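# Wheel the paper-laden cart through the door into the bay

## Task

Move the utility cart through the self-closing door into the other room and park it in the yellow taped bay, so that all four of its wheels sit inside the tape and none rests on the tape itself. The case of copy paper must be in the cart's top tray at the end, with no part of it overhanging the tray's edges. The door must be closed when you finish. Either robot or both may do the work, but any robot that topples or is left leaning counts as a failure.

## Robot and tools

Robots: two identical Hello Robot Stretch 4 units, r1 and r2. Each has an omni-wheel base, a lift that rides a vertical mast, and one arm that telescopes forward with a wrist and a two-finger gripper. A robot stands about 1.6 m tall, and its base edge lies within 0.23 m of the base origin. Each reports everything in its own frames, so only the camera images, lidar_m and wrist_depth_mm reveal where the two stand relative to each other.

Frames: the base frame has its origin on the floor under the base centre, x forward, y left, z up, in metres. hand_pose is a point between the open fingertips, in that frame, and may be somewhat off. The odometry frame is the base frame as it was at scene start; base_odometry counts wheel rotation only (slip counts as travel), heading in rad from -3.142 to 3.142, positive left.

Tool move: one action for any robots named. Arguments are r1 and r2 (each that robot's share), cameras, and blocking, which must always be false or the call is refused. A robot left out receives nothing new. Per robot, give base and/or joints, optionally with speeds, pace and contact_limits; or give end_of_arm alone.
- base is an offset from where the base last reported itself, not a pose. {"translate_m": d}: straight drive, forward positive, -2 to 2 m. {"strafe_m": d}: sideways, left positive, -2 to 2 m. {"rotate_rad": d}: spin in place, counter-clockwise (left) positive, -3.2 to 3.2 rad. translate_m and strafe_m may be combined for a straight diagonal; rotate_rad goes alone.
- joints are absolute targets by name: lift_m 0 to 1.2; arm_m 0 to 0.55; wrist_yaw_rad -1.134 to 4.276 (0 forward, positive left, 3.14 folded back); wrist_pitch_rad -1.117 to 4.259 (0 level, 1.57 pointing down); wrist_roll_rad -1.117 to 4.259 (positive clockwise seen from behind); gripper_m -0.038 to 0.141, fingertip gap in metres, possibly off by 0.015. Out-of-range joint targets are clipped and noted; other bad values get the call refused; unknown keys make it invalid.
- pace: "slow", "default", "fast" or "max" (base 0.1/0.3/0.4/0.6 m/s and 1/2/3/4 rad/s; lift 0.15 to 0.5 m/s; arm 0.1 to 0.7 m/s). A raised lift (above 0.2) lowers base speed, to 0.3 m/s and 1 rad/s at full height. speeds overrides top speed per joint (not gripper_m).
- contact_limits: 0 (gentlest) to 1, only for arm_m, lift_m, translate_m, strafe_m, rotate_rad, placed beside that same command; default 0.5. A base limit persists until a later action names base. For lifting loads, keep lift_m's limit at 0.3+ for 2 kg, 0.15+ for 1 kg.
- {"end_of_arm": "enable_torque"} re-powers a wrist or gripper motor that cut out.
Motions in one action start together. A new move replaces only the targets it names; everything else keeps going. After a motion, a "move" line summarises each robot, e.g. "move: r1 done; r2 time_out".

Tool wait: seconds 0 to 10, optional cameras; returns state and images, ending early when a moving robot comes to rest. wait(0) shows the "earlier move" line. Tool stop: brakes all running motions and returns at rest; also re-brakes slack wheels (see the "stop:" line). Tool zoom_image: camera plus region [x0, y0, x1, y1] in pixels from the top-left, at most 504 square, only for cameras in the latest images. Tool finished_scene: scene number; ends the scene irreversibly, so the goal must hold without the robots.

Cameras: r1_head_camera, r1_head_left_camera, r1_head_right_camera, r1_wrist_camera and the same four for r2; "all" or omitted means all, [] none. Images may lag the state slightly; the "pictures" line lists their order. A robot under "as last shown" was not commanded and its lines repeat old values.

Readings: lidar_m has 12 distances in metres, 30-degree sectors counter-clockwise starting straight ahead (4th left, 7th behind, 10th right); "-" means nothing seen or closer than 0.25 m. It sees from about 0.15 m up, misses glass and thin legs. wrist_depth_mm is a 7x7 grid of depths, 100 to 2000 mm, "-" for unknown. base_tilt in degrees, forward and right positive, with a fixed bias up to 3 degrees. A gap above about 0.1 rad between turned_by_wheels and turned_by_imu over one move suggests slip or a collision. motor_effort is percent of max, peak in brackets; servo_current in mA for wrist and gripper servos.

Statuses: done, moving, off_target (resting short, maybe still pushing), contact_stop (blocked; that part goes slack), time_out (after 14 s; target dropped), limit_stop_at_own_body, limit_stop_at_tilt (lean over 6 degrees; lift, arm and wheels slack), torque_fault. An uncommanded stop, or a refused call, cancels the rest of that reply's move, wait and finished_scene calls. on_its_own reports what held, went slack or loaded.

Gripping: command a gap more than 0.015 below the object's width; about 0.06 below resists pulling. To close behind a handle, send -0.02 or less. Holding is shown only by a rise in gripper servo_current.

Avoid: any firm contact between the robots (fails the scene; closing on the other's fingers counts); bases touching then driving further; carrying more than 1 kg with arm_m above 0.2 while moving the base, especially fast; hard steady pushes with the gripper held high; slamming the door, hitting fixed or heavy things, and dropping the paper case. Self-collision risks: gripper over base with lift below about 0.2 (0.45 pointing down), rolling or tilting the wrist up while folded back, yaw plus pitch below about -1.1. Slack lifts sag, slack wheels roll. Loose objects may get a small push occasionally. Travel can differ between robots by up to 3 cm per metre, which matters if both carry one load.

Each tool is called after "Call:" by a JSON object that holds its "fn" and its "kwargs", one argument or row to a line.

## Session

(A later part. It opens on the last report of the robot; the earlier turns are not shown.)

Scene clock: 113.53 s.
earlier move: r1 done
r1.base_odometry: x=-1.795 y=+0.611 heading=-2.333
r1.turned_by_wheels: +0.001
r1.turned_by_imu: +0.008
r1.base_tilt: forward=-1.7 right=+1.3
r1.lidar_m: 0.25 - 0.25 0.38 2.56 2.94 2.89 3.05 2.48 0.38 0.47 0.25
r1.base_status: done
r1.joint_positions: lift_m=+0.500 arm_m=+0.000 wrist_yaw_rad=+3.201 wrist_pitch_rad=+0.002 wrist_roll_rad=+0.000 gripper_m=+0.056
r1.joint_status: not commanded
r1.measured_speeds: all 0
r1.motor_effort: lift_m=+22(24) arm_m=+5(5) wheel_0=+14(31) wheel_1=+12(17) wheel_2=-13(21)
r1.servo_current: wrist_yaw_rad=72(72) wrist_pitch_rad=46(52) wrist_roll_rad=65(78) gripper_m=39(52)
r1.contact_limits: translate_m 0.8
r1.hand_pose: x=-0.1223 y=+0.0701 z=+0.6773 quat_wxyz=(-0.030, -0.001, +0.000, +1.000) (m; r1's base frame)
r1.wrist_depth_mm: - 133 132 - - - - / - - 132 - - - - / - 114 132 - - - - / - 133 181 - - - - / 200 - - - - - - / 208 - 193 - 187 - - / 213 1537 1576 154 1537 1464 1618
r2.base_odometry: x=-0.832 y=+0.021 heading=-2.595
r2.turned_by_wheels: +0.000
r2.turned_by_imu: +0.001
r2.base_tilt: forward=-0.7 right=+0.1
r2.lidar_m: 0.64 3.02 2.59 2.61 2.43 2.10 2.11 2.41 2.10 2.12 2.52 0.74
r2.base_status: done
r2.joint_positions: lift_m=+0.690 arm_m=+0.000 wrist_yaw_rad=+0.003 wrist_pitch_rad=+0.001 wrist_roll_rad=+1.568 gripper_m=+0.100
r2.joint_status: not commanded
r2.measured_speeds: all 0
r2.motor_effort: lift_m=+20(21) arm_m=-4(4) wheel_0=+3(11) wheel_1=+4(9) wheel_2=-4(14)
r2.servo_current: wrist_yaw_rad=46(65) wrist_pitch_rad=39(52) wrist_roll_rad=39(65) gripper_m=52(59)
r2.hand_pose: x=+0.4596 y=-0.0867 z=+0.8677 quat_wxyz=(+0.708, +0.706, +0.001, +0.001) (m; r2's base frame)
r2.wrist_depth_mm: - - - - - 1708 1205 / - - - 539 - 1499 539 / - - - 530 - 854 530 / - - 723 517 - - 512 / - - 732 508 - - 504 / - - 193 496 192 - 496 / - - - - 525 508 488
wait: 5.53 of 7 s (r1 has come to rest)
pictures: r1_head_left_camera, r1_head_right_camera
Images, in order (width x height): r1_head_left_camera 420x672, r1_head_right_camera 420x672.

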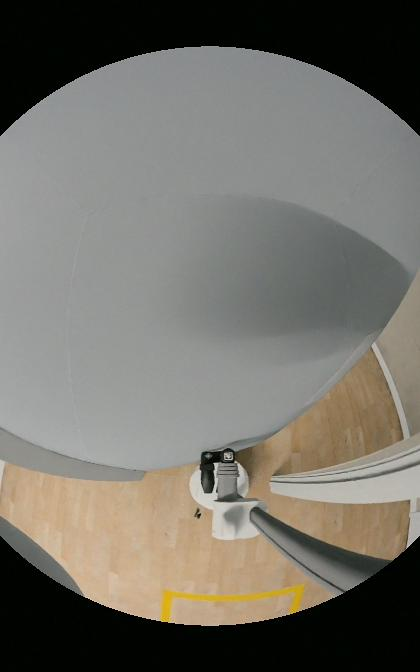

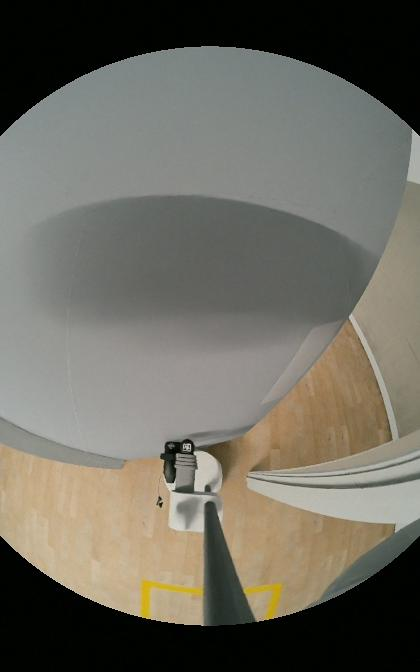

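Call:
{"fn": "move", "kwargs": {
  "r1": {"base":{"translate_m":0.55},"pace":"slow","contact_limits":{"translate_m":0.8}},
  "r2": {"base":{"translate_m":0.335,"strafe_m":0.02},"pace":"slow"},
  "blocking": false,
  "cameras": []
}}

Call:
{"fn": "wait", "kwargs": {
  "seconds": 6,
  "cameras": ["r2_wrist_camera"]
}}

Call:
{"fn": "wait", "kwargs": {
  "seconds": 4,
  "cameras": ["r1_head_left_camera","r1_head_right_camera"]
}}

Scene clock: 134.27 s.
move: r1 moving; r2 moving
r1.base_odometry: x=-1.804 y=+0.602 heading=-2.333
r1.turned_by_wheels: +0.000
r1.turned_by_imu: +0.010
r1.base_tilt: forward=-1.7 right=+1.3
r1.lidar_m: 0.25 - 0.25 0.38 2.60 2.99 2.90 3.07 0.42 0.38 0.46 0.25
r1.base_status: translate_m moving
r1.joint_positions: lift_m=+0.500 arm_m=+0.000 wrist_yaw_rad=+3.202 wrist_pitch_rad=+0.002 wrist_roll_rad=+0.000 gripper_m=+0.056
r1.joint_status: not commanded
r1.measured_speeds: translate_m=+0.049 strafe_m=-0.001 rotate_rad=-0.005 lift_m=+0.000 arm_m=-0.001 wrist_yaw_rad=+0.004 wrist_pitch_rad=+0.000 wrist_roll_rad=+0.000
r1.motor_effort: lift_m=+22(22) arm_m=+6(6) wheel_0=+7(16) wheel_1=+17(18) wheel_2=-19(20)
r1.servo_current: wrist_yaw_rad=78(78) wrist_pitch_rad=39(46) wrist_roll_rad=59(65) gripper_m=46(46)
r1.contact_limits: translate_m 0.8
r1.hand_pose: x=-0.1225 y=+0.0699 z=+0.6773 quat_wxyz=(-0.030, -0.001, +0.000, +1.000) (m; r1's base frame)
r1.wrist_depth_mm: - 132 132 - - - - / - - 132 - - - - / - 113 132 - - - - / - 134 183 - - - - / 199 - - - - - - / 207 - 193 - 187 - - / 214 1537 1576 153 1576 1499 1618
r2.base_odometry: x=-0.842 y=+0.013 heading=-2.595
r2.turned_by_wheels: +0.000
r2.turned_by_imu: +0.001
r2.base_tilt: forward=-0.8 right=+0.1
r2.lidar_m: 0.62 3.01 2.60 2.60 2.44 2.12 2.13 2.44 2.11 2.12 2.50 0.72
r2.base_status: translate_m moving; strafe_m moving
r2.joint_positions: lift_m=+0.690 arm_m=+0.000 wrist_yaw_rad=+0.003 wrist_pitch_rad=+0.001 wrist_roll_rad=+1.568 gripper_m=+0.100
r2.joint_status: not commanded
r2.measured_speeds: translate_m=+0.048 strafe_m=+0.003 rotate_rad=-0.002 lift_m=+0.000 arm_m=+0.000 wrist_yaw_rad=+0.000 wrist_pitch_rad=+0.000 wrist_roll_rad=+0.000
r2.motor_effort: lift_m=+20(21) arm_m=-4(4) wheel_0=+6(10) wheel_1=+5(7) wheel_2=-8(11)
r2.servo_current: wrist_yaw_rad=46(52) wrist_pitch_rad=46(46) wrist_roll_rad=46(65) gripper_m=52(59)
r2.hand_pose: x=+0.4596 y=-0.0867 z=+0.8677 quat_wxyz=(+0.708, +0.706, +0.001, +0.001) (m; r2's base frame)
r2.wrist_depth_mm: - - - - - 1708 1182 / - - - 525 - 1464 525 / - - - 521 - 946 512 / - - 715 508 - - 504 / - - 723 496 - - 496 / - - 193 484 192 - 488 / - - - - - 484 477
pictures: none
No camera images: "cameras" was empty.

Scene clock: 138.40 s.
earlier move: r1 moving; r2 done
r1.base_odometry: x=-2.081 y=+0.312 heading=-2.332
r1.turned_by_wheels: +0.001
r1.turned_by_imu: +0.077
r1.base_tilt: forward=-1.6 right=+1.3
r1.lidar_m: 0.25 0.25 - 0.25 0.38 3.32 3.29 0.59 0.57 2.35 2.55 2.12
r1.base_status: translate_m moving
r1.joint_positions: lift_m=+0.500 arm_m=+0.000 wrist_yaw_rad=+3.197 wrist_pitch_rad=+0.002 wrist_roll_rad=+0.000 gripper_m=+0.056
r1.joint_status: not commanded
r1.measured_speeds: translate_m=+0.100 strafe_m=+0.001 rotate_rad=+0.001 lift_m=+0.000 arm_m=+0.000 wrist_yaw_rad=+0.000 wrist_pitch_rad=+0.000 wrist_roll_rad=+0.000
r1.motor_effort: lift_m=+22(22) arm_m=+5(9) wheel_0=+7(16) wheel_1=+13(20) wheel_2=-11(22)
r1.servo_current: wrist_yaw_rad=65(91) wrist_pitch_rad=39(52) wrist_roll_rad=59(72) gripper_m=46(52)
r1.contact_limits: translate_m 0.8
r1.hand_pose: x=-0.1219 y=+0.0715 z=+0.6773 quat_wxyz=(-0.027, -0.001, +0.000, +1.000) (m; r1's base frame)
r1.wrist_depth_mm: - 133 132 - - - - / - 116 132 - - - - / - 114 138 - - - - / - 134 185 - - - - / 204 - - - - - - / 214 - 193 - 187 - - / 216 1499 1499 143 1537 1464 1576
r2.base_odometry: x=-1.107 y=-0.171 heading=-2.595
r2.turned_by_wheels: +0.000
r2.turned_by_imu: +0.001
r2.base_tilt: forward=-0.7 right=+0.1
r2.lidar_m: 0.38 2.87 2.51 2.50 2.79 2.43 2.41 2.56 2.22 2.22 2.65 0.46
r2.base_status: done
r2.joint_positions: lift_m=+0.690 arm_m=+0.000 wrist_yaw_rad=-0.007 wrist_pitch_rad=+0.001 wrist_roll_rad=+1.569 gripper_m=+0.100
r2.joint_status: not commanded
r2.measured_speeds: all 0
r2.motor_effort: lift_m=+20(21) arm_m=+5(5) wheel_0=+5(10) wheel_1=+6(9) wheel_2=-9(17)
r2.servo_current: wrist_yaw_rad=46(72) wrist_pitch_rad=39(52) wrist_roll_rad=46(65) gripper_m=52(59)
r2.hand_pose: x=+0.4587 y=-0.0893 z=+0.8676 quat_wxyz=(+0.708, +0.706, -0.002, -0.003) (m; r2's base frame)
r2.wrist_depth_mm: - - - 214 278 1708 1229 / - - - 208 270 1661 508 / - - - 201 262 842 - / - - 466 195 254 866 - / - - 469 190 247 - - / - - 195 183 190 - - / - - 473 - 235 - -
wait: 4.13 of 6 s (r2 has come to rest)
pictures: r2_wrist_camera
Images, in order (width x height): r2_wrist_camera 616x392.

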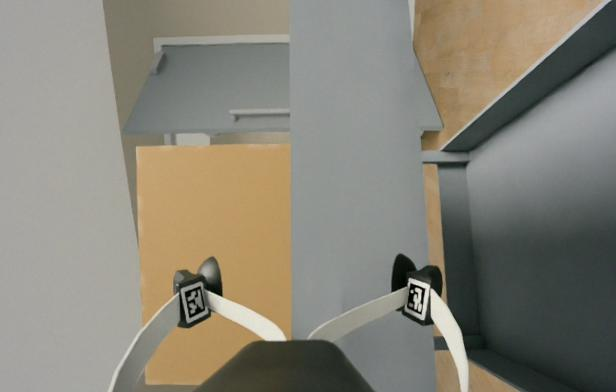

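Scene clock: 140.53 s.
earlier move: r1 done
r1.base_odometry: x=-2.174 y=+0.213 heading=-2.332
r1.turned_by_wheels: +0.000
r1.turned_by_imu: -0.001
r1.base_tilt: forward=-1.6 right=+1.2
r1.lidar_m: 0.29 0.25 - 0.25 0.31 3.46 3.40 0.68 0.80 2.36 2.59 1.94
r1.base_status: done
r1.joint_positions: lift_m=+0.500 arm_m=+0.000 wrist_yaw_rad=+3.196 wrist_pitch_rad=+0.002 wrist_roll_rad=+0.000 gripper_m=+0.056
r1.joint_status: not commanded
r1.measured_speeds: all 0
r1.motor_effort: lift_m=+22(22) arm_m=+4(9) wheel_0=+5(16) wheel_1=+8(20) wheel_2=-7(22)
r1.servo_current: wrist_yaw_rad=46(91) wrist_pitch_rad=46(52) wrist_roll_rad=33(72) gripper_m=46(52)
r1.contact_limits: translate_m 0.8
r1.hand_pose: x=-0.1219 y=+0.0715 z=+0.6773 quat_wxyz=(-0.027, -0.001, +0.000, +1.000) (m; r1's base frame)
r1.wrist_depth_mm: - 132 133 - - - - / - 116 132 - - - - / - 114 138 - - - - / - 134 185 - - - - / 205 - - - - - - / 218 - 193 - 187 - - / 218 1397 1537 143 1576 1499 1618
r2.base_odometry: x=-1.107 y=-0.171 heading=-2.595
r2.turned_by_wheels: +0.000
r2.turned_by_imu: +0.000
r2.base_tilt: forward=-0.6 right=+0.1
r2.lidar_m: 0.38 2.87 2.52 2.51 2.75 2.42 2.44 2.55 2.20 2.22 2.64 0.46
r2.base_status: done
r2.joint_positions: lift_m=+0.690 arm_m=+0.000 wrist_yaw_rad=-0.007 wrist_pitch_rad=+0.001 wrist_roll_rad=+1.569 gripper_m=+0.100
r2.joint_status: not commanded
r2.measured_speeds: all 0
r2.motor_effort: lift_m=+21(21) arm_m=+5(5) wheel_0=+4(10) wheel_1=+6(9) wheel_2=-9(17)
r2.servo_current: wrist_yaw_rad=52(72) wrist_pitch_rad=39(52) wrist_roll_rad=59(65) gripper_m=46(59)
r2.hand_pose: x=+0.4587 y=-0.0893 z=+0.8676 quat_wxyz=(+0.708, +0.706, -0.002, -0.003) (m; r2's base frame)
r2.wrist_depth_mm: - - - 213 277 1708 1255 / - - - 208 270 1708 508 / - - - 201 263 854 - / - - 462 195 253 854 - / - - 466 190 248 - - / - - 195 183 190 - - / - - 477 - 236 - -
wait: 2.13 of 4 s (r1 has come to rest)
pictures: r1_head_left_camera, r1_head_right_camera
Images, in order (width x height): r1_head_left_camera 420x672, r1_head_right_camera 420x672.

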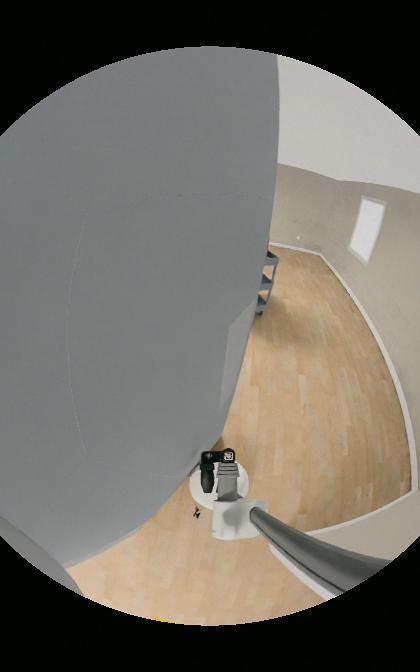

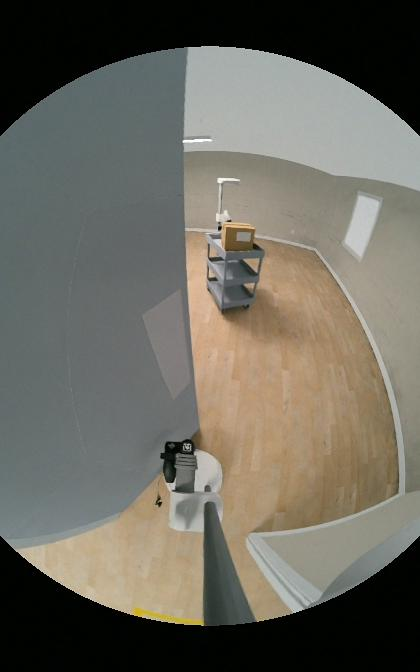

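Call:
{"fn": "move", "kwargs": {
  "r1": {"base":{"translate_m":0.28},"pace":"slow","contact_limits":{"translate_m":0.8}},
  "r2": {"base":{"translate_m":0.028},"pace":"slow"},
  "blocking": false,
  "cameras": []
}}

Call:
{"fn": "wait", "kwargs": {
  "seconds": 1.5,
  "cameras": []
}}

Call:
{"fn": "move", "kwargs": {
  "r2": {"joints":{"gripper_m":-0.02}},
  "blocking": false,
  "cameras": []
}}

Call:
{"fn": "wait", "kwargs": {
  "seconds": 3,
  "cameras": ["r2_wrist_camera","r1_head_right_camera"]
}}

Scene clock: 147.37 s.
move: r1 moving; r2 moving
r1.base_odometry: x=-2.183 y=+0.204 heading=-2.332
r1.turned_by_wheels: +0.001
r1.turned_by_imu: +0.000
r1.base_tilt: forward=-1.6 right=+1.2
r1.lidar_m: 0.29 0.25 - 0.25 0.31 3.44 3.43 0.68 0.82 2.38 2.58 1.94
r1.base_status: translate_m moving
r1.joint_positions: lift_m=+0.500 arm_m=+0.000 wrist_yaw_rad=+3.196 wrist_pitch_rad=+0.002 wrist_roll_rad=+0.000 gripper_m=+0.056
r1.joint_status: not commanded
r1.measured_speeds: translate_m=+0.048 strafe_m=+0.000 rotate_rad=+0.000 lift_m=+0.000 arm_m=+0.000 wrist_yaw_rad=+0.000 wrist_pitch_rad=+0.000 wrist_roll_rad=+0.000
r1.motor_effort: lift_m=+22(22) arm_m=+4(5) wheel_0=+5(7) wheel_1=+13(13) wheel_2=-9(12)
r1.servo_current: wrist_yaw_rad=52(65) wrist_pitch_rad=46(46) wrist_roll_rad=39(65) gripper_m=39(46)
r1.contact_limits: translate_m 0.8
r1.hand_pose: x=-0.1219 y=+0.0715 z=+0.6773 quat_wxyz=(-0.027, -0.001, +0.000, +1.000) (m; r1's base frame)
r1.wrist_depth_mm: - 133 132 - - - - / - 116 133 - - - - / - 114 138 - - - - / - 134 185 - - - - / 204 - - - - - - / 219 - 194 - 187 - - / 218 1430 1576 143 1618 1464 1618
r2.base_odometry: x=-1.118 y=-0.177 heading=-2.595
r2.turned_by_wheels: +0.000
r2.turned_by_imu: +0.001
r2.base_tilt: forward=-0.7 right=+0.1
r2.lidar_m: 0.37 2.88 2.52 2.50 2.78 2.43 2.46 2.56 2.22 2.25 2.69 0.45
r2.base_status: translate_m moving
r2.joint_positions: lift_m=+0.690 arm_m=+0.000 wrist_yaw_rad=-0.007 wrist_pitch_rad=+0.001 wrist_roll_rad=+1.569 gripper_m=+0.100
r2.joint_status: not commanded
r2.measured_speeds: translate_m=+0.049 strafe_m=+0.000 rotate_rad=+0.003 lift_m=+0.000 arm_m=+0.000 wrist_yaw_rad=+0.000 wrist_pitch_rad=+0.000 wrist_roll_rad=+0.000
r2.motor_effort: lift_m=+20(21) arm_m=+5(5) wheel_0=+5(11) wheel_1=+6(7) wheel_2=-17(17)
r2.servo_current: wrist_yaw_rad=59(59) wrist_pitch_rad=33(46) wrist_roll_rad=39(52) gripper_m=46(59)
r2.hand_pose: x=+0.4587 y=-0.0893 z=+0.8676 quat_wxyz=(+0.708, +0.706, -0.002, -0.003) (m; r2's base frame)
r2.wrist_depth_mm: - - - 273 276 1661 1229 / - - - 265 268 1661 504 / - - - 199 260 831 - / - - 462 193 252 854 - / - - 466 187 245 - - / - - 195 181 200 - - / - - 469 - 233 - -
pictures: none
No camera images: "cameras" was empty.

Scene clock: 148.20 s.
earlier move: r1 moving; r2 done
r1.base_odometry: x=-2.232 y=+0.153 heading=-2.332
r1.turned_by_wheels: +0.000
r1.turned_by_imu: -0.001
r1.base_tilt: forward=-1.6 right=+1.3
r1.lidar_m: 0.29 0.25 - 0.25 0.29 0.84 3.49 0.75 0.94 2.38 2.59 1.83
r1.base_status: translate_m moving
r1.joint_positions: lift_m=+0.500 arm_m=+0.000 wrist_yaw_rad=+3.196 wrist_pitch_rad=+0.002 wrist_roll_rad=+0.000 gripper_m=+0.056
r1.joint_status: not commanded
r1.measured_speeds: translate_m=+0.100 strafe_m=+0.000 rotate_rad=-0.004 lift_m=+0.000 arm_m=+0.000 wrist_yaw_rad=+0.000 wrist_pitch_rad=+0.000 wrist_roll_rad=+0.000
r1.motor_effort: lift_m=+22(22) arm_m=+5(5) wheel_0=+6(9) wheel_1=+9(13) wheel_2=-8(12)
r1.servo_current: wrist_yaw_rad=46(65) wrist_pitch_rad=39(46) wrist_roll_rad=46(72) gripper_m=39(52)
r1.contact_limits: translate_m 0.8
r1.hand_pose: x=-0.1219 y=+0.0715 z=+0.6773 quat_wxyz=(-0.027, -0.001, +0.000, +1.000) (m; r1's base frame)
r1.wrist_depth_mm: - 133 133 - - - - / - 116 133 - - - - / - 114 138 - - - - / - 134 185 - - - - / 205 - - - - - - / 220 - 194 - 187 - - / 217 809 1537 153 1576 1464 1618
r2.base_odometry: x=-1.131 y=-0.185 heading=-2.594
r2.turned_by_wheels: +0.000
r2.turned_by_imu: +0.000
r2.base_tilt: forward=-0.7 right=+0.1
r2.lidar_m: 0.38 2.87 2.52 2.49 2.79 2.45 2.47 2.58 2.24 2.23 2.67 0.45
r2.base_status: done
r2.joint_positions: lift_m=+0.690 arm_m=+0.000 wrist_yaw_rad=-0.003 wrist_pitch_rad=+0.001 wrist_roll_rad=+1.569 gripper_m=+0.100
r2.joint_status: not commanded
r2.measured_speeds: all 0
r2.motor_effort: lift_m=+20(21) arm_m=+4(5) wheel_0=+5(11) wheel_1=+5(7) wheel_2=-8(17)
r2.servo_current: wrist_yaw_rad=46(59) wrist_pitch_rad=39(46) wrist_roll_rad=46(52) gripper_m=52(65)
r2.hand_pose: x=+0.4590 y=-0.0883 z=+0.8676 quat_wxyz=(+0.708, +0.706, -0.001, -0.002) (m; r2's base frame)
r2.wrist_depth_mm: - - - 211 276 1708 1229 / - - - 205 267 1756 512 / - - - 200 259 854 - / - - 469 195 253 854 - / - - 469 190 247 - - / - - 195 183 191 - - / - - 473 - 236 150 -
wait: 0.83 of 1.5 s (r2 has come to rest)
pictures: none
No camera images: "cameras" was empty.

Scene clock: 148.70 s.
earlier move: r1 moving
move: r2 moving
r1.base_odometry: x=-2.267 y=+0.116 heading=-2.332
r1.turned_by_wheels: +0.000
r1.turned_by_imu: +0.000
r1.base_tilt: forward=-1.6 right=+1.3
r1.lidar_m: 0.29 0.25 - 0.25 0.27 0.71 3.56 0.79 0.99 2.37 2.62 1.75
r1.base_status: translate_m moving
r1.joint_positions: lift_m=+0.500 arm_m=+0.000 wrist_yaw_rad=+3.196 wrist_pitch_rad=+0.002 wrist_roll_rad=+0.000 gripper_m=+0.056
r1.joint_status: not commanded
r1.measured_speeds: translate_m=+0.101 strafe_m=+0.000 rotate_rad=-0.004 lift_m=+0.000 arm_m=+0.000 wrist_yaw_rad=+0.000 wrist_pitch_rad=+0.000 wrist_roll_rad=+0.000
r1.motor_effort: lift_m=+22(22) arm_m=+5(5) wheel_0=+4(6) wheel_1=+9(10) wheel_2=-8(9)
r1.servo_current: wrist_yaw_rad=52(72) wrist_pitch_rad=46(52) wrist_roll_rad=52(52) gripper_m=39(46)
r1.contact_limits: translate_m 0.8
r1.hand_pose: x=-0.1219 y=+0.0715 z=+0.6773 quat_wxyz=(-0.027, -0.001, +0.000, +1.000) (m; r1's base frame)
r1.wrist_depth_mm: - 133 132 - - - - / - 116 133 - - - - / - 114 138 - - - - / - 134 185 - - - - / 206 - - - - - - / 213 - 194 - 187 - - / 216 831 1464 153 1576 1499 1618
r2.base_odometry: x=-1.131 y=-0.185 heading=-2.594
r2.turned_by_wheels: +0.000
r2.turned_by_imu: +0.000
r2.base_tilt: forward=-0.7 right=+0.0
r2.lidar_m: 0.37 2.90 2.51 2.48 2.79 2.45 2.46 2.53 2.23 2.24 2.65 0.42
r2.base_status: not commanded
r2.joint_positions: lift_m=+0.690 arm_m=+0.000 wrist_yaw_rad=-0.003 wrist_pitch_rad=+0.001 wrist_roll_rad=+1.569 gripper_m=+0.083
r2.joint_status: gripper_m moving
r2.measured_speeds: all 0
r2.motor_effort: lift_m=+20(21) arm_m=+4(5) wheel_0=+5(5) wheel_1=+5(5) wheel_2=-8(9)
r2.servo_current: wrist_yaw_rad=59(59) wrist_pitch_rad=39(46) wrist_roll_rad=52(52) gripper_m=130(130)
r2.hand_pose: x=+0.4590 y=-0.0883 z=+0.8676 quat_wxyz=(+0.708, +0.706, -0.001, -0.002) (m; r2's base frame)
r2.wrist_depth_mm: - - - 272 277 1708 1229 / - - - 264 267 1808 - / - - - 258 260 798 - / - - 466 195 254 854 - / - - 466 190 246 842 - / - - 197 183 192 - - / - - 477 - 236 - -
pictures: none
No camera images: "cameras" was empty.

Scene clock: 150.13 s.
earlier move: r1 moving; r2 done
r1.base_odometry: x=-2.358 y=+0.021 heading=-2.332
r1.turned_by_wheels: +0.000
r1.turned_by_imu: +0.000
r1.base_tilt: forward=-1.6 right=+1.3
r1.lidar_m: 1.47 0.25 2.86 0.25 0.25 0.61 3.68 0.90 1.24 2.39 2.64 1.61
r1.base_status: translate_m moving
r1.joint_positions: lift_m=+0.500 arm_m=+0.000 wrist_yaw_rad=+3.196 wrist_pitch_rad=+0.002 wrist_roll_rad=+0.000 gripper_m=+0.056
r1.joint_status: not commanded
r1.measured_speeds: translate_m=+0.053 strafe_m=-0.001 rotate_rad=-0.001 lift_m=+0.000 arm_m=+0.000 wrist_yaw_rad=+0.000 wrist_pitch_rad=+0.000 wrist_roll_rad=+0.000
r1.motor_effort: lift_m=+22(22) arm_m=+5(5) wheel_0=+1(6) wheel_1=+7(13) wheel_2=-6(10)
r1.servo_current: wrist_yaw_rad=46(72) wrist_pitch_rad=39(52) wrist_roll_rad=46(65) gripper_m=39(46)
r1.contact_limits: translate_m 0.8
r1.hand_pose: x=-0.1219 y=+0.0715 z=+0.6773 quat_wxyz=(-0.027, -0.001, +0.000, +1.000) (m; r1's base frame)
r1.wrist_depth_mm: - 132 133 - - - - / - 116 132 - - - - / - 114 138 - - - - / - 134 185 - - - - / 205 960 - - - - - / 213 991 193 - 187 - 1921 / 217 163 1537 154 1618 1499 707
r2.base_odometry: x=-1.131 y=-0.185 heading=-2.594
r2.turned_by_wheels: +0.000
r2.turned_by_imu: +0.000
r2.base_tilt: forward=-0.7 right=+0.1
r2.lidar_m: 0.36 2.86 2.51 2.49 2.81 2.46 2.44 2.56 2.25 2.25 2.66 0.46
r2.base_status: not commanded
r2.joint_positions: lift_m=+0.690 arm_m=+0.000 wrist_yaw_rad=-0.002 wrist_pitch_rad=+0.003 wrist_roll_rad=+1.569 gripper_m=-0.018
r2.joint_status: all done
r2.measured_speeds: all 0
r2.motor_effort: lift_m=+20(21) arm_m=+4(5) wheel_0=+2(5) wheel_1=+3(5) wheel_2=-3(9)
r2.servo_current: wrist_yaw_rad=46(59) wrist_pitch_rad=46(46) wrist_roll_rad=46(59) gripper_m=143(267)
r2.hand_pose: x=+0.4591 y=-0.0880 z=+0.8671 quat_wxyz=(+0.708, +0.706, +0.000, -0.002) (m; r2's base frame)
r2.wrist_depth_mm: - - - 198 263 1618 1205 / - - - 193 256 1708 - / - - - 247 249 809 - / - 455 455 184 244 854 - / - 462 459 180 237 - - / - - 185 175 180 - - / - 466 466 - 229 - -
wait: 1.43 of 3 s (r2 has come to rest)
pictures: r1_head_right_camera, r2_wrist_camera
Images, in order (width x height): r1_head_right_camera 420x672, r2_wrist_camera 616x392.

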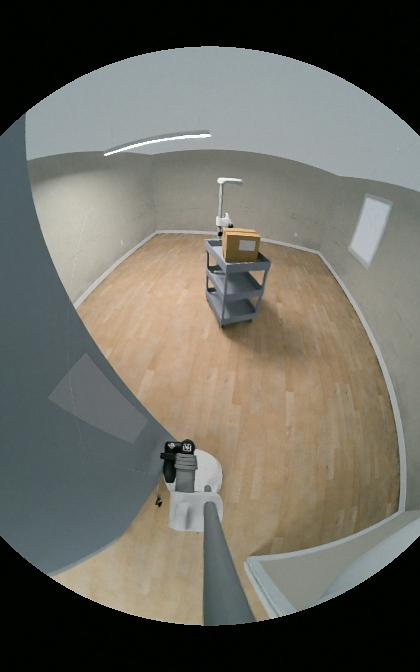

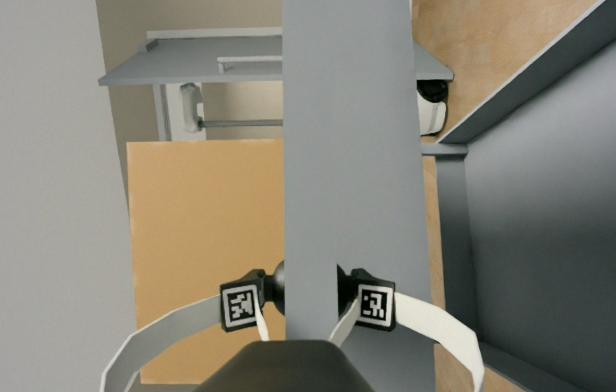

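Call:
{"fn": "move", "kwargs": {
  "r2": {"base":{"translate_m":-0.75,"strafe_m":-0.08},"pace":"slow"},
  "r1": {"base":{"strafe_m":0.35},"pace":"slow","contact_limits":{"strafe_m":0.8}},
  "blocking": false,
  "cameras": []
}}

Call:
{"fn": "wait", "kwargs": {
  "seconds": 5,
  "cameras": []
}}

Call:
{"fn": "wait", "kwargs": {
  "seconds": 9,
  "cameras": ["r2_head_camera","r2_head_left_camera","r2_head_right_camera","r1_head_left_camera","r1_head_camera"]
}}

Scene clock: 176.70 s.
earlier move: r1 done
move: r1 moving; r2 moving
r1.base_odometry: x=-2.357 y=+0.001 heading=-2.332
r1.turned_by_wheels: +0.000
r1.turned_by_imu: -0.002
r1.base_tilt: forward=-1.6 right=+1.3
r1.lidar_m: 1.44 0.25 2.81 0.25 0.25 0.58 3.70 0.92 1.24 2.40 2.63 1.61
r1.base_status: strafe_m moving
r1.joint_positions: lift_m=+0.500 arm_m=+0.000 wrist_yaw_rad=+3.196 wrist_pitch_rad=+0.002 wrist_roll_rad=+0.000 gripper_m=+0.056
r1.joint_status: not commanded
r1.measured_speeds: translate_m=-0.001 strafe_m=+0.056 rotate_rad=+0.003 lift_m=+0.000 arm_m=+0.000 wrist_yaw_rad=+0.000 wrist_pitch_rad=+0.000 wrist_roll_rad=+0.000
r1.motor_effort: lift_m=+22(22) arm_m=+5(5) wheel_0=-13(14) wheel_1=+10(11) wheel_2=-1(4)
r1.servo_current: wrist_yaw_rad=39(65) wrist_pitch_rad=46(52) wrist_roll_rad=59(59) gripper_m=33(46)
r1.contact_limits: strafe_m 0.8
r1.hand_pose: x=-0.1219 y=+0.0715 z=+0.6773 quat_wxyz=(-0.027, -0.001, +0.000, +1.000) (m; r1's base frame)
r1.wrist_depth_mm: - 133 133 - - - 549 / - 116 132 - - - 480 / - 114 138 - - - 488 / - 134 185 - - - 492 / 205 991 - - - - 500 / 213 976 194 - 187 - 496 / 217 164 1499 153 1618 1430 750
r2.base_odometry: x=-1.121 y=-0.178 heading=-2.594
r2.turned_by_wheels: +0.000
r2.turned_by_imu: +0.004
r2.base_tilt: forward=-0.7 right=+0.1
r2.lidar_m: 0.36 2.87 2.51 2.52 2.81 2.45 2.44 2.53 2.23 2.24 2.63 0.45
r2.base_status: translate_m moving; strafe_m moving
r2.joint_positions: lift_m=+0.690 arm_m=+0.000 wrist_yaw_rad=+0.001 wrist_pitch_rad=+0.004 wrist_roll_rad=+1.569 gripper_m=-0.018
r2.joint_status: not commanded
r2.measured_speeds: translate_m=-0.051 strafe_m=-0.004 rotate_rad=-0.001 lift_m=+0.000 arm_m=+0.000 wrist_yaw_rad=+0.008 wrist_pitch_rad=+0.002 wrist_roll_rad=+0.000
r2.motor_effort: lift_m=+20(21) arm_m=-4(4) wheel_0=-4(9) wheel_1=-6(8) wheel_2=+14(14)
r2.servo_current: wrist_yaw_rad=59(59) wrist_pitch_rad=46(46) wrist_roll_rad=52(52) gripper_m=111(143)
r2.hand_pose: x=+0.4595 y=-0.0870 z=+0.8668 quat_wxyz=(+0.708, +0.706, +0.002, -0.001) (m; r2's base frame)
r2.wrist_depth_mm: - - - 198 263 1661 1138 / - - - 193 255 1808 - / - - 449 189 250 788 - / - 452 455 185 246 854 - / - 462 462 181 240 831 - / - - 186 177 179 - - / - - 473 - 231 1576 -
pictures: none
No camera images: "cameras" was empty.

Scene clock: 180.83 s.
earlier move: r1 done; r2 moving
r1.base_odometry: x=-2.114 y=-0.231 heading=-2.332
r1.turned_by_wheels: +0.000
r1.turned_by_imu: +0.001
r1.base_tilt: forward=-1.6 right=+1.3
r1.lidar_m: 1.89 0.29 0.25 - 0.25 0.27 3.94 1.13 1.15 2.73 2.99 1.96
r1.base_status: done
r1.joint_positions: lift_m=+0.500 arm_m=+0.000 wrist_yaw_rad=+3.196 wrist_pitch_rad=+0.002 wrist_roll_rad=+0.000 gripper_m=+0.056
r1.joint_status: not commanded
r1.measured_speeds: all 0
r1.motor_effort: lift_m=+22(22) arm_m=+5(5) wheel_0=-9(16) wheel_1=+4(12) wheel_2=-1(4)
r1.servo_current: wrist_yaw_rad=46(78) wrist_pitch_rad=39(52) wrist_roll_rad=59(65) gripper_m=46(46)
r1.contact_limits: strafe_m 0.8
r1.hand_pose: x=-0.1219 y=+0.0715 z=+0.6773 quat_wxyz=(-0.027, -0.001, +0.000, +1.000) (m; r1's base frame)
r1.wrist_depth_mm: - 133 132 - 508 273 196 / - 116 133 - 521 277 197 / - 114 138 - 530 278 199 / - 134 185 - 530 283 200 / 205 - - - 539 286 202 / 213 - 194 - 188 286 190 / 217 1537 1537 153 480 244 202
r2.base_odometry: x=-0.803 y=+0.066 heading=-2.594
r2.turned_by_wheels: +0.000
r2.turned_by_imu: +0.002
r2.base_tilt: forward=-0.7 right=+0.1
r2.lidar_m: 0.39 3.05 2.63 2.66 2.37 2.07 2.07 2.36 2.06 2.09 2.45 0.42
r2.base_status: translate_m moving; strafe_m moving
r2.joint_positions: lift_m=+0.690 arm_m=+0.000 wrist_yaw_rad=+0.004 wrist_pitch_rad=+0.004 wrist_roll_rad=+1.569 gripper_m=-0.019
r2.joint_status: not commanded
r2.measured_speeds: translate_m=-0.099 strafe_m=-0.010 rotate_rad=-0.003 lift_m=+0.000 arm_m=+0.000 wrist_yaw_rad=+0.000 wrist_pitch_rad=+0.000 wrist_roll_rad=+0.000
r2.motor_effort: lift_m=+20(21) arm_m=-4(5) wheel_0=-3(10) wheel_1=-5(9) wheel_2=+11(16)
r2.servo_current: wrist_yaw_rad=59(65) wrist_pitch_rad=39(52) wrist_roll_rad=46(59) gripper_m=98(143)
r2.hand_pose: x=+0.4597 y=-0.0861 z=+0.8668 quat_wxyz=(+0.708, +0.706, +0.003, +0.000) (m; r2's base frame)
r2.wrist_depth_mm: - - - 170 231 1618 - / - - - 172 233 778 - / - 439 433 173 234 831 - / - 455 452 233 233 842 - / - 477 469 174 236 - - / - - 186 175 179 - - / - - - - - 1576 480
wait: 4.13 of 5 s (r1 has come to rest)
pictures: none
No camera images: "cameras" was empty.

Scene clock: 185.03 s.
earlier move: r2 done
r1.base_odometry: x=-2.114 y=-0.231 heading=-2.332
r1.turned_by_wheels: +0.000
r1.turned_by_imu: +0.000
r1.base_tilt: forward=-1.6 right=+1.3
r1.lidar_m: 2.21 0.27 0.25 - 0.25 0.29 3.93 1.13 1.14 2.76 2.99 4.49
r1.base_status: done
r1.joint_positions: lift_m=+0.500 arm_m=+0.000 wrist_yaw_rad=+3.196 wrist_pitch_rad=+0.002 wrist_roll_rad=+0.000 gripper_m=+0.056
r1.joint_status: not commanded
r1.measured_speeds: all 0
r1.motor_effort: lift_m=+22(22) arm_m=+5(5) wheel_0=-8(16) wheel_1=+4(12) wheel_2=-1(4)
r1.servo_current: wrist_yaw_rad=39(78) wrist_pitch_rad=46(52) wrist_roll_rad=52(65) gripper_m=39(46)
r1.contact_limits: strafe_m 0.8
r1.hand_pose: x=-0.1219 y=+0.0715 z=+0.6773 quat_wxyz=(-0.027, -0.001, +0.000, +1.000) (m; r1's base frame)
r1.wrist_depth_mm: - 133 132 - 508 273 196 / - 116 133 - 517 274 198 / - 114 138 - 525 281 200 / - 134 185 - 535 282 200 / 204 - - - 544 285 202 / 213 - 195 - 188 285 190 / 217 1576 1499 153 477 244 202
r2.base_odometry: x=-0.532 y=+0.273 heading=-2.594
r2.turned_by_wheels: +0.000
r2.turned_by_imu: +0.001
r2.base_tilt: forward=-0.7 right=+0.1
r2.lidar_m: 0.41 3.20 2.77 2.79 2.02 1.76 1.76 2.10 1.94 1.95 2.31 0.41
r2.base_status: done
r2.joint_positions: lift_m=+0.690 arm_m=+0.000 wrist_yaw_rad=+0.004 wrist_pitch_rad=+0.004 wrist_roll_rad=+1.569 gripper_m=-0.019
r2.joint_status: not commanded
r2.measured_speeds: all 0
r2.motor_effort: lift_m=+20(21) arm_m=-4(5) wheel_0=-2(10) wheel_1=-6(9) wheel_2=+7(16)
r2.servo_current: wrist_yaw_rad=52(65) wrist_pitch_rad=46(52) wrist_roll_rad=46(59) gripper_m=91(143)
r2.hand_pose: x=+0.4597 y=-0.0861 z=+0.8668 quat_wxyz=(+0.708, +0.706, +0.003, +0.000) (m; r2's base frame)
r2.wrist_depth_mm: - - - 155 211 750 - / - 407 410 158 216 788 - / - 430 427 162 222 809 - / - 462 452 167 226 831 - / - - 480 170 232 - - / - - 186 173 180 1499 508 / - - - - 244 1618 1160
wait: 4.20 of 9 s (r2 has come to rest)
pictures: r1_head_camera, r1_head_left_camera, r2_head_camera, r2_head_left_camera, r2_head_right_camera
Images, in order (width x height): r1_head_camera 420x560, r1_head_left_camera 420x672, r2_head_camera 420x560, r2_head_left_camera 420x672, r2_head_right_camera 420x672.

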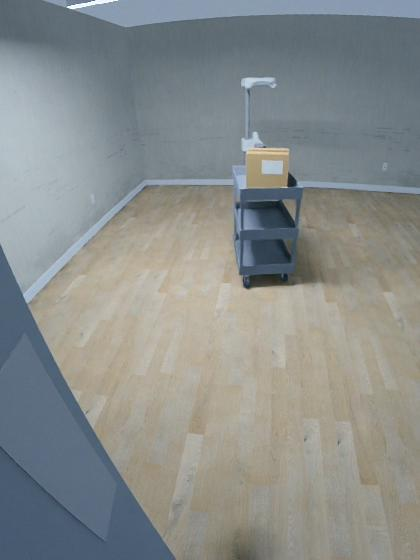

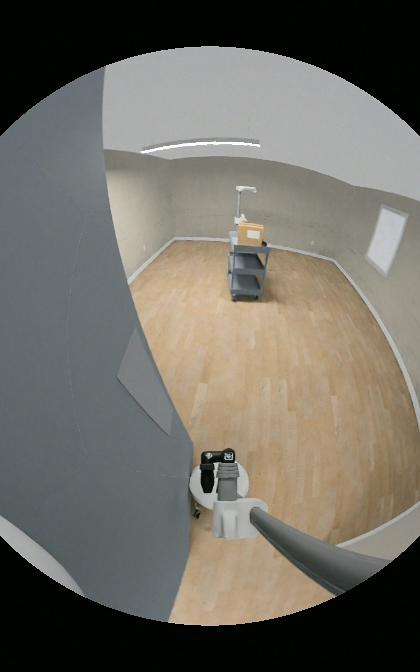

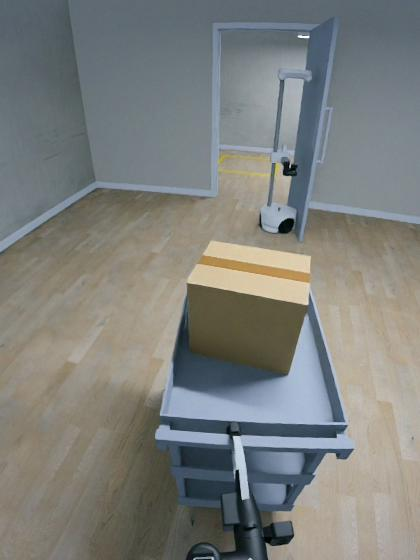

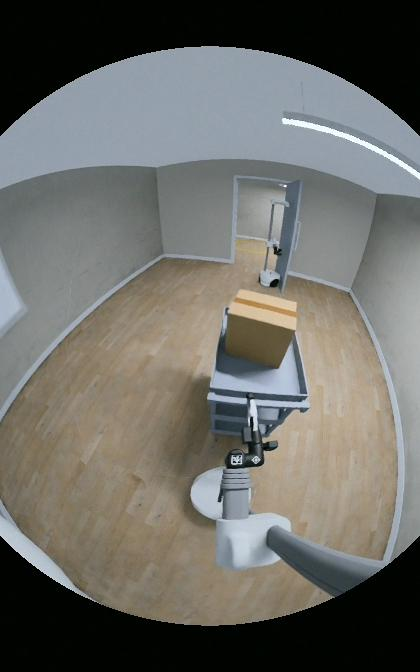

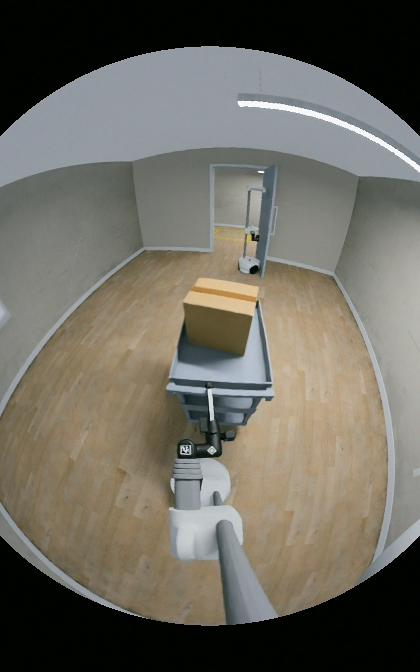

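Call:
{"fn": "move", "kwargs": {
  "r2": {"base":{"strafe_m":0.22},"pace":"slow"},
  "r1": {"base":{"strafe_m":0.32,"translate_m":-0.06},"pace":"slow","contact_limits":{"strafe_m":0.8}},
  "blocking": false,
  "cameras": []
}}

Call:
{"fn": "wait", "kwargs": {
  "seconds": 5,
  "cameras": []
}}

Call:
{"fn": "wait", "kwargs": {
  "seconds": 5,
  "cameras": []
}}

Call:
{"fn": "move", "kwargs": {
  "r2": {"base":{"rotate_rad":-0.22},"pace":"slow"},
  "blocking": false,
  "cameras": []
}}

Call:
{"fn": "wait", "kwargs": {
  "seconds": 3,
  "cameras": ["r2_head_camera","r2_head_left_camera","r2_head_right_camera","r1_head_camera"]
}}

Scene clock: 206.27 s.
move: r1 moving; r2 moving
r1.base_odometry: x=-2.103 y=-0.238 heading=-2.332
r1.turned_by_wheels: +0.000
r1.turned_by_imu: -0.001
r1.base_tilt: forward=-1.6 right=+1.3
r1.lidar_m: 2.21 0.29 0.25 - 0.25 0.27 0.71 1.15 1.15 2.77 3.01 4.53
r1.base_status: translate_m moving; strafe_m moving
r1.joint_positions: lift_m=+0.500 arm_m=+0.000 wrist_yaw_rad=+3.196 wrist_pitch_rad=+0.002 wrist_roll_rad=+0.000 gripper_m=+0.056
r1.joint_status: not commanded
r1.measured_speeds: translate_m=-0.009 strafe_m=+0.051 rotate_rad=+0.000 lift_m=+0.000 arm_m=+0.000 wrist_yaw_rad=+0.000 wrist_pitch_rad=+0.000 wrist_roll_rad=+0.000
r1.motor_effort: lift_m=+22(22) arm_m=+5(5) wheel_0=-14(17) wheel_1=+9(10) wheel_2=+3(4)
r1.servo_current: wrist_yaw_rad=46(65) wrist_pitch_rad=46(52) wrist_roll_rad=59(59) gripper_m=46(46)
r1.contact_limits: strafe_m 0.8
r1.hand_pose: x=-0.1219 y=+0.0715 z=+0.6773 quat_wxyz=(-0.027, -0.001, +0.000, +1.000) (m; r1's base frame)
r1.wrist_depth_mm: - 133 132 - 549 266 193 / - 116 133 - 554 268 195 / - 114 138 - 500 272 197 / - 134 185 - 504 274 198 / 205 - - - 508 278 199 / 213 - 193 - 189 277 200 / 217 1576 1576 153 449 225 198
r2.base_odometry: x=-0.525 y=+0.261 heading=-2.595
r2.turned_by_wheels: +0.000
r2.turned_by_imu: +0.003
r2.base_tilt: forward=-0.6 right=+0.1
r2.lidar_m: 0.38 3.19 2.72 2.78 1.98 1.75 1.76 2.11 1.94 1.96 2.30 0.41
r2.base_status: strafe_m moving
r2.joint_positions: lift_m=+0.690 arm_m=+0.000 wrist_yaw_rad=+0.000 wrist_pitch_rad=+0.004 wrist_roll_rad=+1.569 gripper_m=-0.019
r2.joint_status: not commanded
r2.measured_speeds: translate_m=+0.000 strafe_m=+0.056 rotate_rad=+0.001 lift_m=+0.000 arm_m=+0.000 wrist_yaw_rad=-0.039 wrist_pitch_rad=+0.000 wrist_roll_rad=+0.000
r2.motor_effort: lift_m=+21(21) arm_m=-4(4) wheel_0=-9(11) wheel_1=+7(7) wheel_2=+0(7)
r2.servo_current: wrist_yaw_rad=46(59) wrist_pitch_rad=46(46) wrist_roll_rad=46(59) gripper_m=91(98)
r2.hand_pose: x=+0.4593 y=-0.0875 z=+0.8668 quat_wxyz=(+0.708, +0.706, +0.001, -0.001) (m; r2's base frame)
r2.wrist_depth_mm: - - - 158 214 691 - / - 477 415 160 220 798 - / - 430 433 164 224 809 - / - 462 455 167 229 820 - / - - 480 171 231 - - / - - 185 174 180 1464 - / - - - - 242 1537 1118
pictures: none
No camera images: "cameras" was empty.

Scene clock: 209.13 s.
earlier move: r1 contact_stop; r2 done
r1.base_odometry: x=-2.090 y=-0.240 heading=-2.324
r1.turned_by_wheels: +0.008
r1.turned_by_imu: -0.012
r1.base_tilt: forward=-1.6 right=+1.3
r1.lidar_m: 2.29 0.28 0.25 - 0.25 0.28 3.91 1.09 1.15 2.73 2.96 4.44
r1.base_status: translate_m contact_stop; strafe_m contact_stop
r1.joint_positions: lift_m=+0.500 arm_m=+0.000 wrist_yaw_rad=+3.196 wrist_pitch_rad=+0.002 wrist_roll_rad=+0.000 gripper_m=+0.056
r1.joint_status: not commanded
r1.measured_speeds: translate_m=+0.000 strafe_m=-0.004 rotate_rad=+0.000 lift_m=+0.000 arm_m=+0.000 wrist_yaw_rad=+0.000 wrist_pitch_rad=+0.000 wrist_roll_rad=+0.000
r1.on_its_own: the wheels are slack since a contact_stop
r1.motor_effort: lift_m=+22(22) arm_m=+4(5) wheel_0=+1(32) wheel_1=-2(35) wheel_2=+0(7)
r1.servo_current: wrist_yaw_rad=46(72) wrist_pitch_rad=39(52) wrist_roll_rad=39(65) gripper_m=46(52)
r1.contact_limits: strafe_m 0.8
r1.hand_pose: x=-0.1219 y=+0.0715 z=+0.6773 quat_wxyz=(-0.027, -0.001, +0.000, +1.000) (m; r1's base frame)
r1.wrist_depth_mm: - 134 244 - 459 257 186 / - 118 134 - 469 260 189 / - 121 153 - 535 264 190 / 111 135 194 - 554 266 191 / 211 - - - 492 266 193 / 218 - 193 - 188 268 193 / 226 1499 1576 153 436 216 192
r2.base_odometry: x=-0.418 y=+0.086 heading=-2.595
r2.turned_by_wheels: +0.000
r2.turned_by_imu: +0.000
r2.base_tilt: forward=-0.6 right=+0.1
r2.lidar_m: 0.44 2.95 2.57 2.58 1.95 1.69 1.67 2.02 2.16 2.14 0.42 0.36
r2.base_status: done
r2.joint_positions: lift_m=+0.690 arm_m=+0.000 wrist_yaw_rad=-0.007 wrist_pitch_rad=+0.004 wrist_roll_rad=+1.569 gripper_m=-0.019
r2.joint_status: not commanded
r2.measured_speeds: all 0
r2.motor_effort: lift_m=+20(21) arm_m=-4(5) wheel_0=-6(18) wheel_1=+5(9) wheel_2=+0(7)
r2.servo_current: wrist_yaw_rad=52(65) wrist_pitch_rad=39(52) wrist_roll_rad=39(65) gripper_m=85(98)
r2.hand_pose: x=+0.4588 y=-0.0893 z=+0.8668 quat_wxyz=(+0.708, +0.706, -0.001, -0.004) (m; r2's base frame)
r2.wrist_depth_mm: - 355 353 113 169 - - / - 387 387 121 178 - - / - 433 430 130 194 - - / - - 484 142 208 - - / - - - 154 225 1661 500 / - - 186 166 179 1464 1205 / - - - - 267 320 1118
wait: 2.87 of 5 s (r2 has come to rest)
pictures: none
No camera images: "cameras" was empty.

not run: a stop that you did not command came earlier in this reply.

not run: a stop that you did not command came earlier in this reply.

not run: a stop that you did not command came earlier in this reply.

Call:
{"fn": "move", "kwargs": {
  "r2": {"base":{"rotate_rad":-0.22},"pace":"slow"},
  "blocking": false,
  "cameras": []
}}

Call:
{"fn": "wait", "kwargs": {
  "seconds": 3,
  "cameras": ["r2_head_camera","r2_head_left_camera","r2_head_right_camera","r1_head_camera","r1_head_left_camera","r1_head_right_camera"]
}}

Scene clock: 213.43 s.
earlier move: r1 contact_stop
move: r2 moving
r1.base_odometry: x=-2.090 y=-0.239 heading=-2.324
r1.turned_by_wheels: +0.000
r1.turned_by_imu: +0.000
r1.base_tilt: forward=-1.6 right=+1.3
r1.lidar_m: 2.30 0.27 0.25 - 0.25 0.27 3.94 1.11 1.12 2.73 2.97 4.45
r1.base_status: translate_m contact_stop (by the wheels' count: -0.010 of -0.060); strafe_m contact_stop (by the wheels' count: +0.024 of +0.320)
r1.joint_positions: lift_m=+0.500 arm_m=+0.000 wrist_yaw_rad=+3.196 wrist_pitch_rad=+0.002 wrist_roll_rad=+0.000 gripper_m=+0.056
r1.joint_status: not commanded
r1.measured_speeds: all 0
r1.on_its_own: the wheels are slack since a contact_stop
r1.motor_effort: lift_m=+22(22) arm_m=+4(5) wheel_0=+0(1) wheel_1=+0(0) wheel_2=+0(0)
r1.servo_current: wrist_yaw_rad=52(65) wrist_pitch_rad=39(46) wrist_roll_rad=26(59) gripper_m=39(46)
r1.contact_limits: strafe_m 0.8
r1.hand_pose: x=-0.1219 y=+0.0715 z=+0.6773 quat_wxyz=(-0.027, -0.001, +0.000, +1.000) (m; r1's base frame)
r1.wrist_depth_mm: - 134 245 - 459 256 186 / - 117 134 - 462 262 189 / - 121 153 - 544 264 190 / 110 135 193 - 554 265 191 / 211 - - - 492 268 192 / 218 - 194 - 188 267 192 / 226 1537 1537 153 433 217 192
r2.base_odometry: x=-0.418 y=+0.086 heading=-2.718
r2.turned_by_wheels: -0.123
r2.turned_by_imu: -0.119
r2.base_tilt: forward=-0.7 right=+0.0
r2.lidar_m: 0.42 3.20 2.57 2.56 2.09 1.72 1.68 1.91 2.18 2.14 2.40 0.40
r2.base_status: rotate_rad moving
r2.joint_positions: lift_m=+0.690 arm_m=+0.000 wrist_yaw_rad=+0.008 wrist_pitch_rad=+0.004 wrist_roll_rad=+1.569 gripper_m=-0.019
r2.joint_status: not commanded
r2.measured_speeds: translate_m=+0.000 strafe_m=+0.000 rotate_rad=-0.466 lift_m=+0.000 arm_m=+0.000 wrist_yaw_rad=+0.000 wrist_pitch_rad=+0.000 wrist_roll_rad=+0.000
r2.motor_effort: lift_m=+20(21) arm_m=-4(5) wheel_0=+12(15) wheel_1=+9(10) wheel_2=+10(11)
r2.servo_current: wrist_yaw_rad=59(59) wrist_pitch_rad=52(52) wrist_roll_rad=52(52) gripper_m=91(98)
r2.hand_pose: x=+0.4600 y=-0.0851 z=+0.8668 quat_wxyz=(+0.708, +0.706, +0.004, +0.001) (m; r2's base frame)
r2.wrist_depth_mm: - 362 362 125 179 - - / - 384 387 129 189 - - / - 427 421 139 200 - - / - 488 466 147 213 - - / - - 517 156 226 1661 - / - - - 168 179 1576 480 / - - - - - 1708 1160
pictures: none
No camera images: "cameras" was empty.

Scene clock: 214.17 s.
earlier move: r2 done
r1.base_odometry: x=-2.090 y=-0.239 heading=-2.324
r1.turned_by_wheels: +0.000
r1.turned_by_imu: +0.000
r1.base_tilt: forward=-1.6 right=+1.2
r1.lidar_m: 2.29 0.29 0.25 - 0.25 0.27 3.91 1.13 1.10 2.71 2.93 4.45
r1.base_status: translate_m contact_stop (by the wheels' count: -0.010 of -0.060); strafe_m contact_stop (by the wheels' count: +0.024 of +0.320)
r1.joint_positions: lift_m=+0.500 arm_m=+0.000 wrist_yaw_rad=+3.196 wrist_pitch_rad=+0.002 wrist_roll_rad=+0.000 gripper_m=+0.056
r1.joint_status: not commanded
r1.measured_speeds: all 0
r1.on_its_own: the wheels are slack since a contact_stop
r1.motor_effort: lift_m=+22(22) arm_m=+4(5) wheel_0=+0(1) wheel_1=+0(0) wheel_2=+0(0)
r1.servo_current: wrist_yaw_rad=59(65) wrist_pitch_rad=33(52) wrist_roll_rad=52(65) gripper_m=39(46)
r1.contact_limits: strafe_m 0.8
r1.hand_pose: x=-0.1219 y=+0.0715 z=+0.6773 quat_wxyz=(-0.027, -0.001, +0.000, +1.000) (m; r1's base frame)
r1.wrist_depth_mm: - 134 245 - 455 257 187 / - 117 134 - 466 262 188 / - 121 153 - 549 264 190 / 111 135 193 - 554 265 191 / 211 - - - 488 266 192 / 219 - 195 - 187 267 192 / 225 1537 1537 153 433 216 193
r2.base_odometry: x=-0.418 y=+0.086 heading=-2.813
r2.turned_by_wheels: -0.095
r2.turned_by_imu: -0.092
r2.base_tilt: forward=-0.7 right=+0.1
r2.lidar_m: 0.41 3.44 2.60 2.56 2.25 1.73 1.69 1.80 2.19 2.15 2.29 0.42
r2.base_status: done
r2.joint_positions: lift_m=+0.690 arm_m=+0.000 wrist_yaw_rad=+0.007 wrist_pitch_rad=+0.004 wrist_roll_rad=+1.569 gripper_m=-0.019
r2.joint_status: not commanded
r2.measured_speeds: all 0
r2.motor_effort: lift_m=+20(21) arm_m=-4(5) wheel_0=+9(15) wheel_1=+5(10) wheel_2=+10(13)
r2.servo_current: wrist_yaw_rad=59(65) wrist_pitch_rad=39(52) wrist_roll_rad=52(52) gripper_m=91(98)
r2.hand_pose: x=+0.4600 y=-0.0853 z=+0.8668 quat_wxyz=(+0.708, +0.706, +0.004, +0.001) (m; r2's base frame)
r2.wrist_depth_mm: - - - 151 207 741 - / - 418 404 156 213 - - / - 430 424 159 219 809 - / - 459 449 164 224 820 - / - - 484 169 231 - - / - - 187 172 179 1576 521 / - - - - 243 1708 1098
wait: 0.73 of 3 s (r2 has come to rest)
pictures: r1_head_camera, r1_head_left_camera, r1_head_right_camera, r2_head_camera, r2_head_left_camera, r2_head_right_camera
Images, in order (width x height): r1_head_camera 420x560, r1_head_left_camera 420x672, r1_head_right_camera 420x672, r2_head_camera 420x560, r2_head_left_camera 420x672, r2_head_right_camera 420x672.

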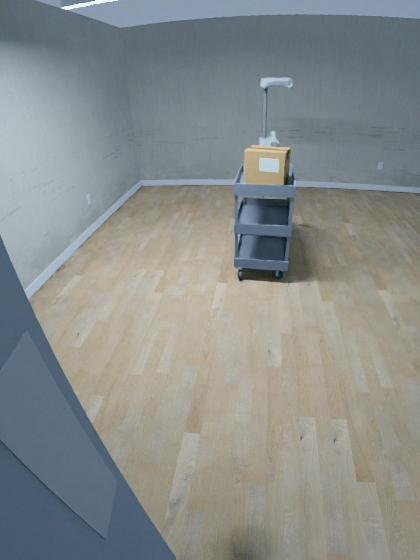

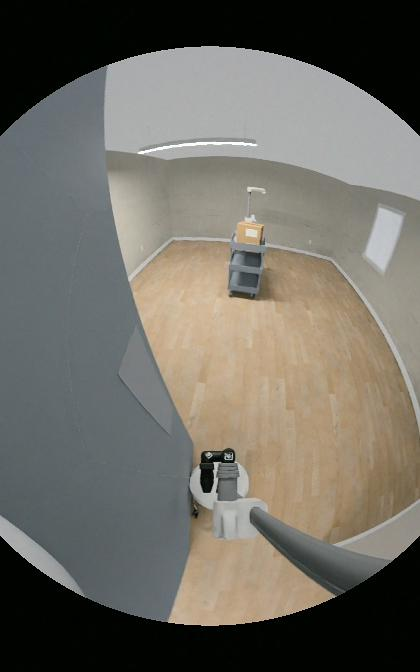

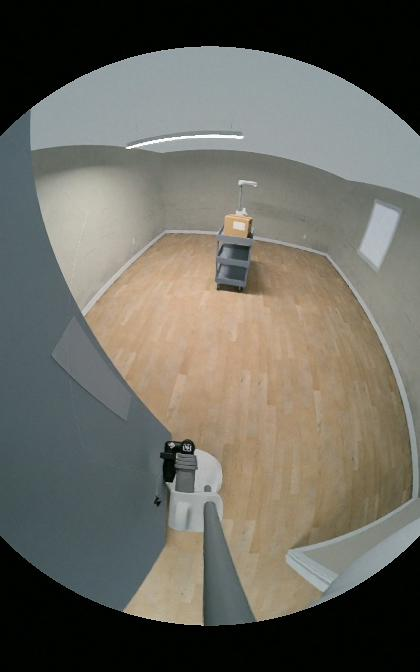

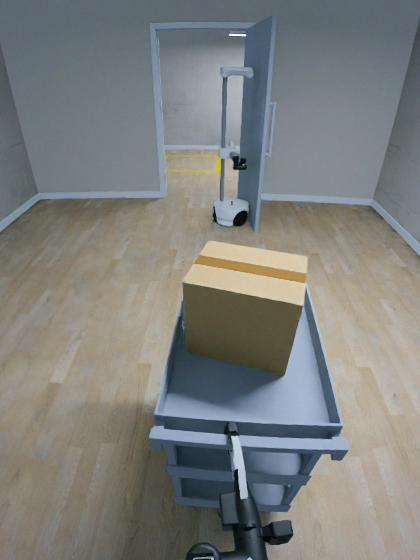

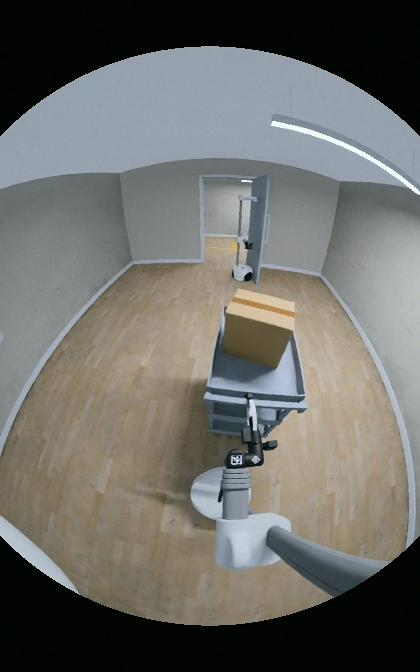

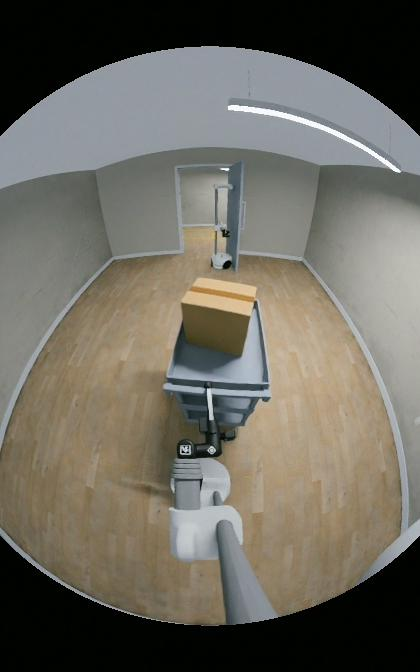

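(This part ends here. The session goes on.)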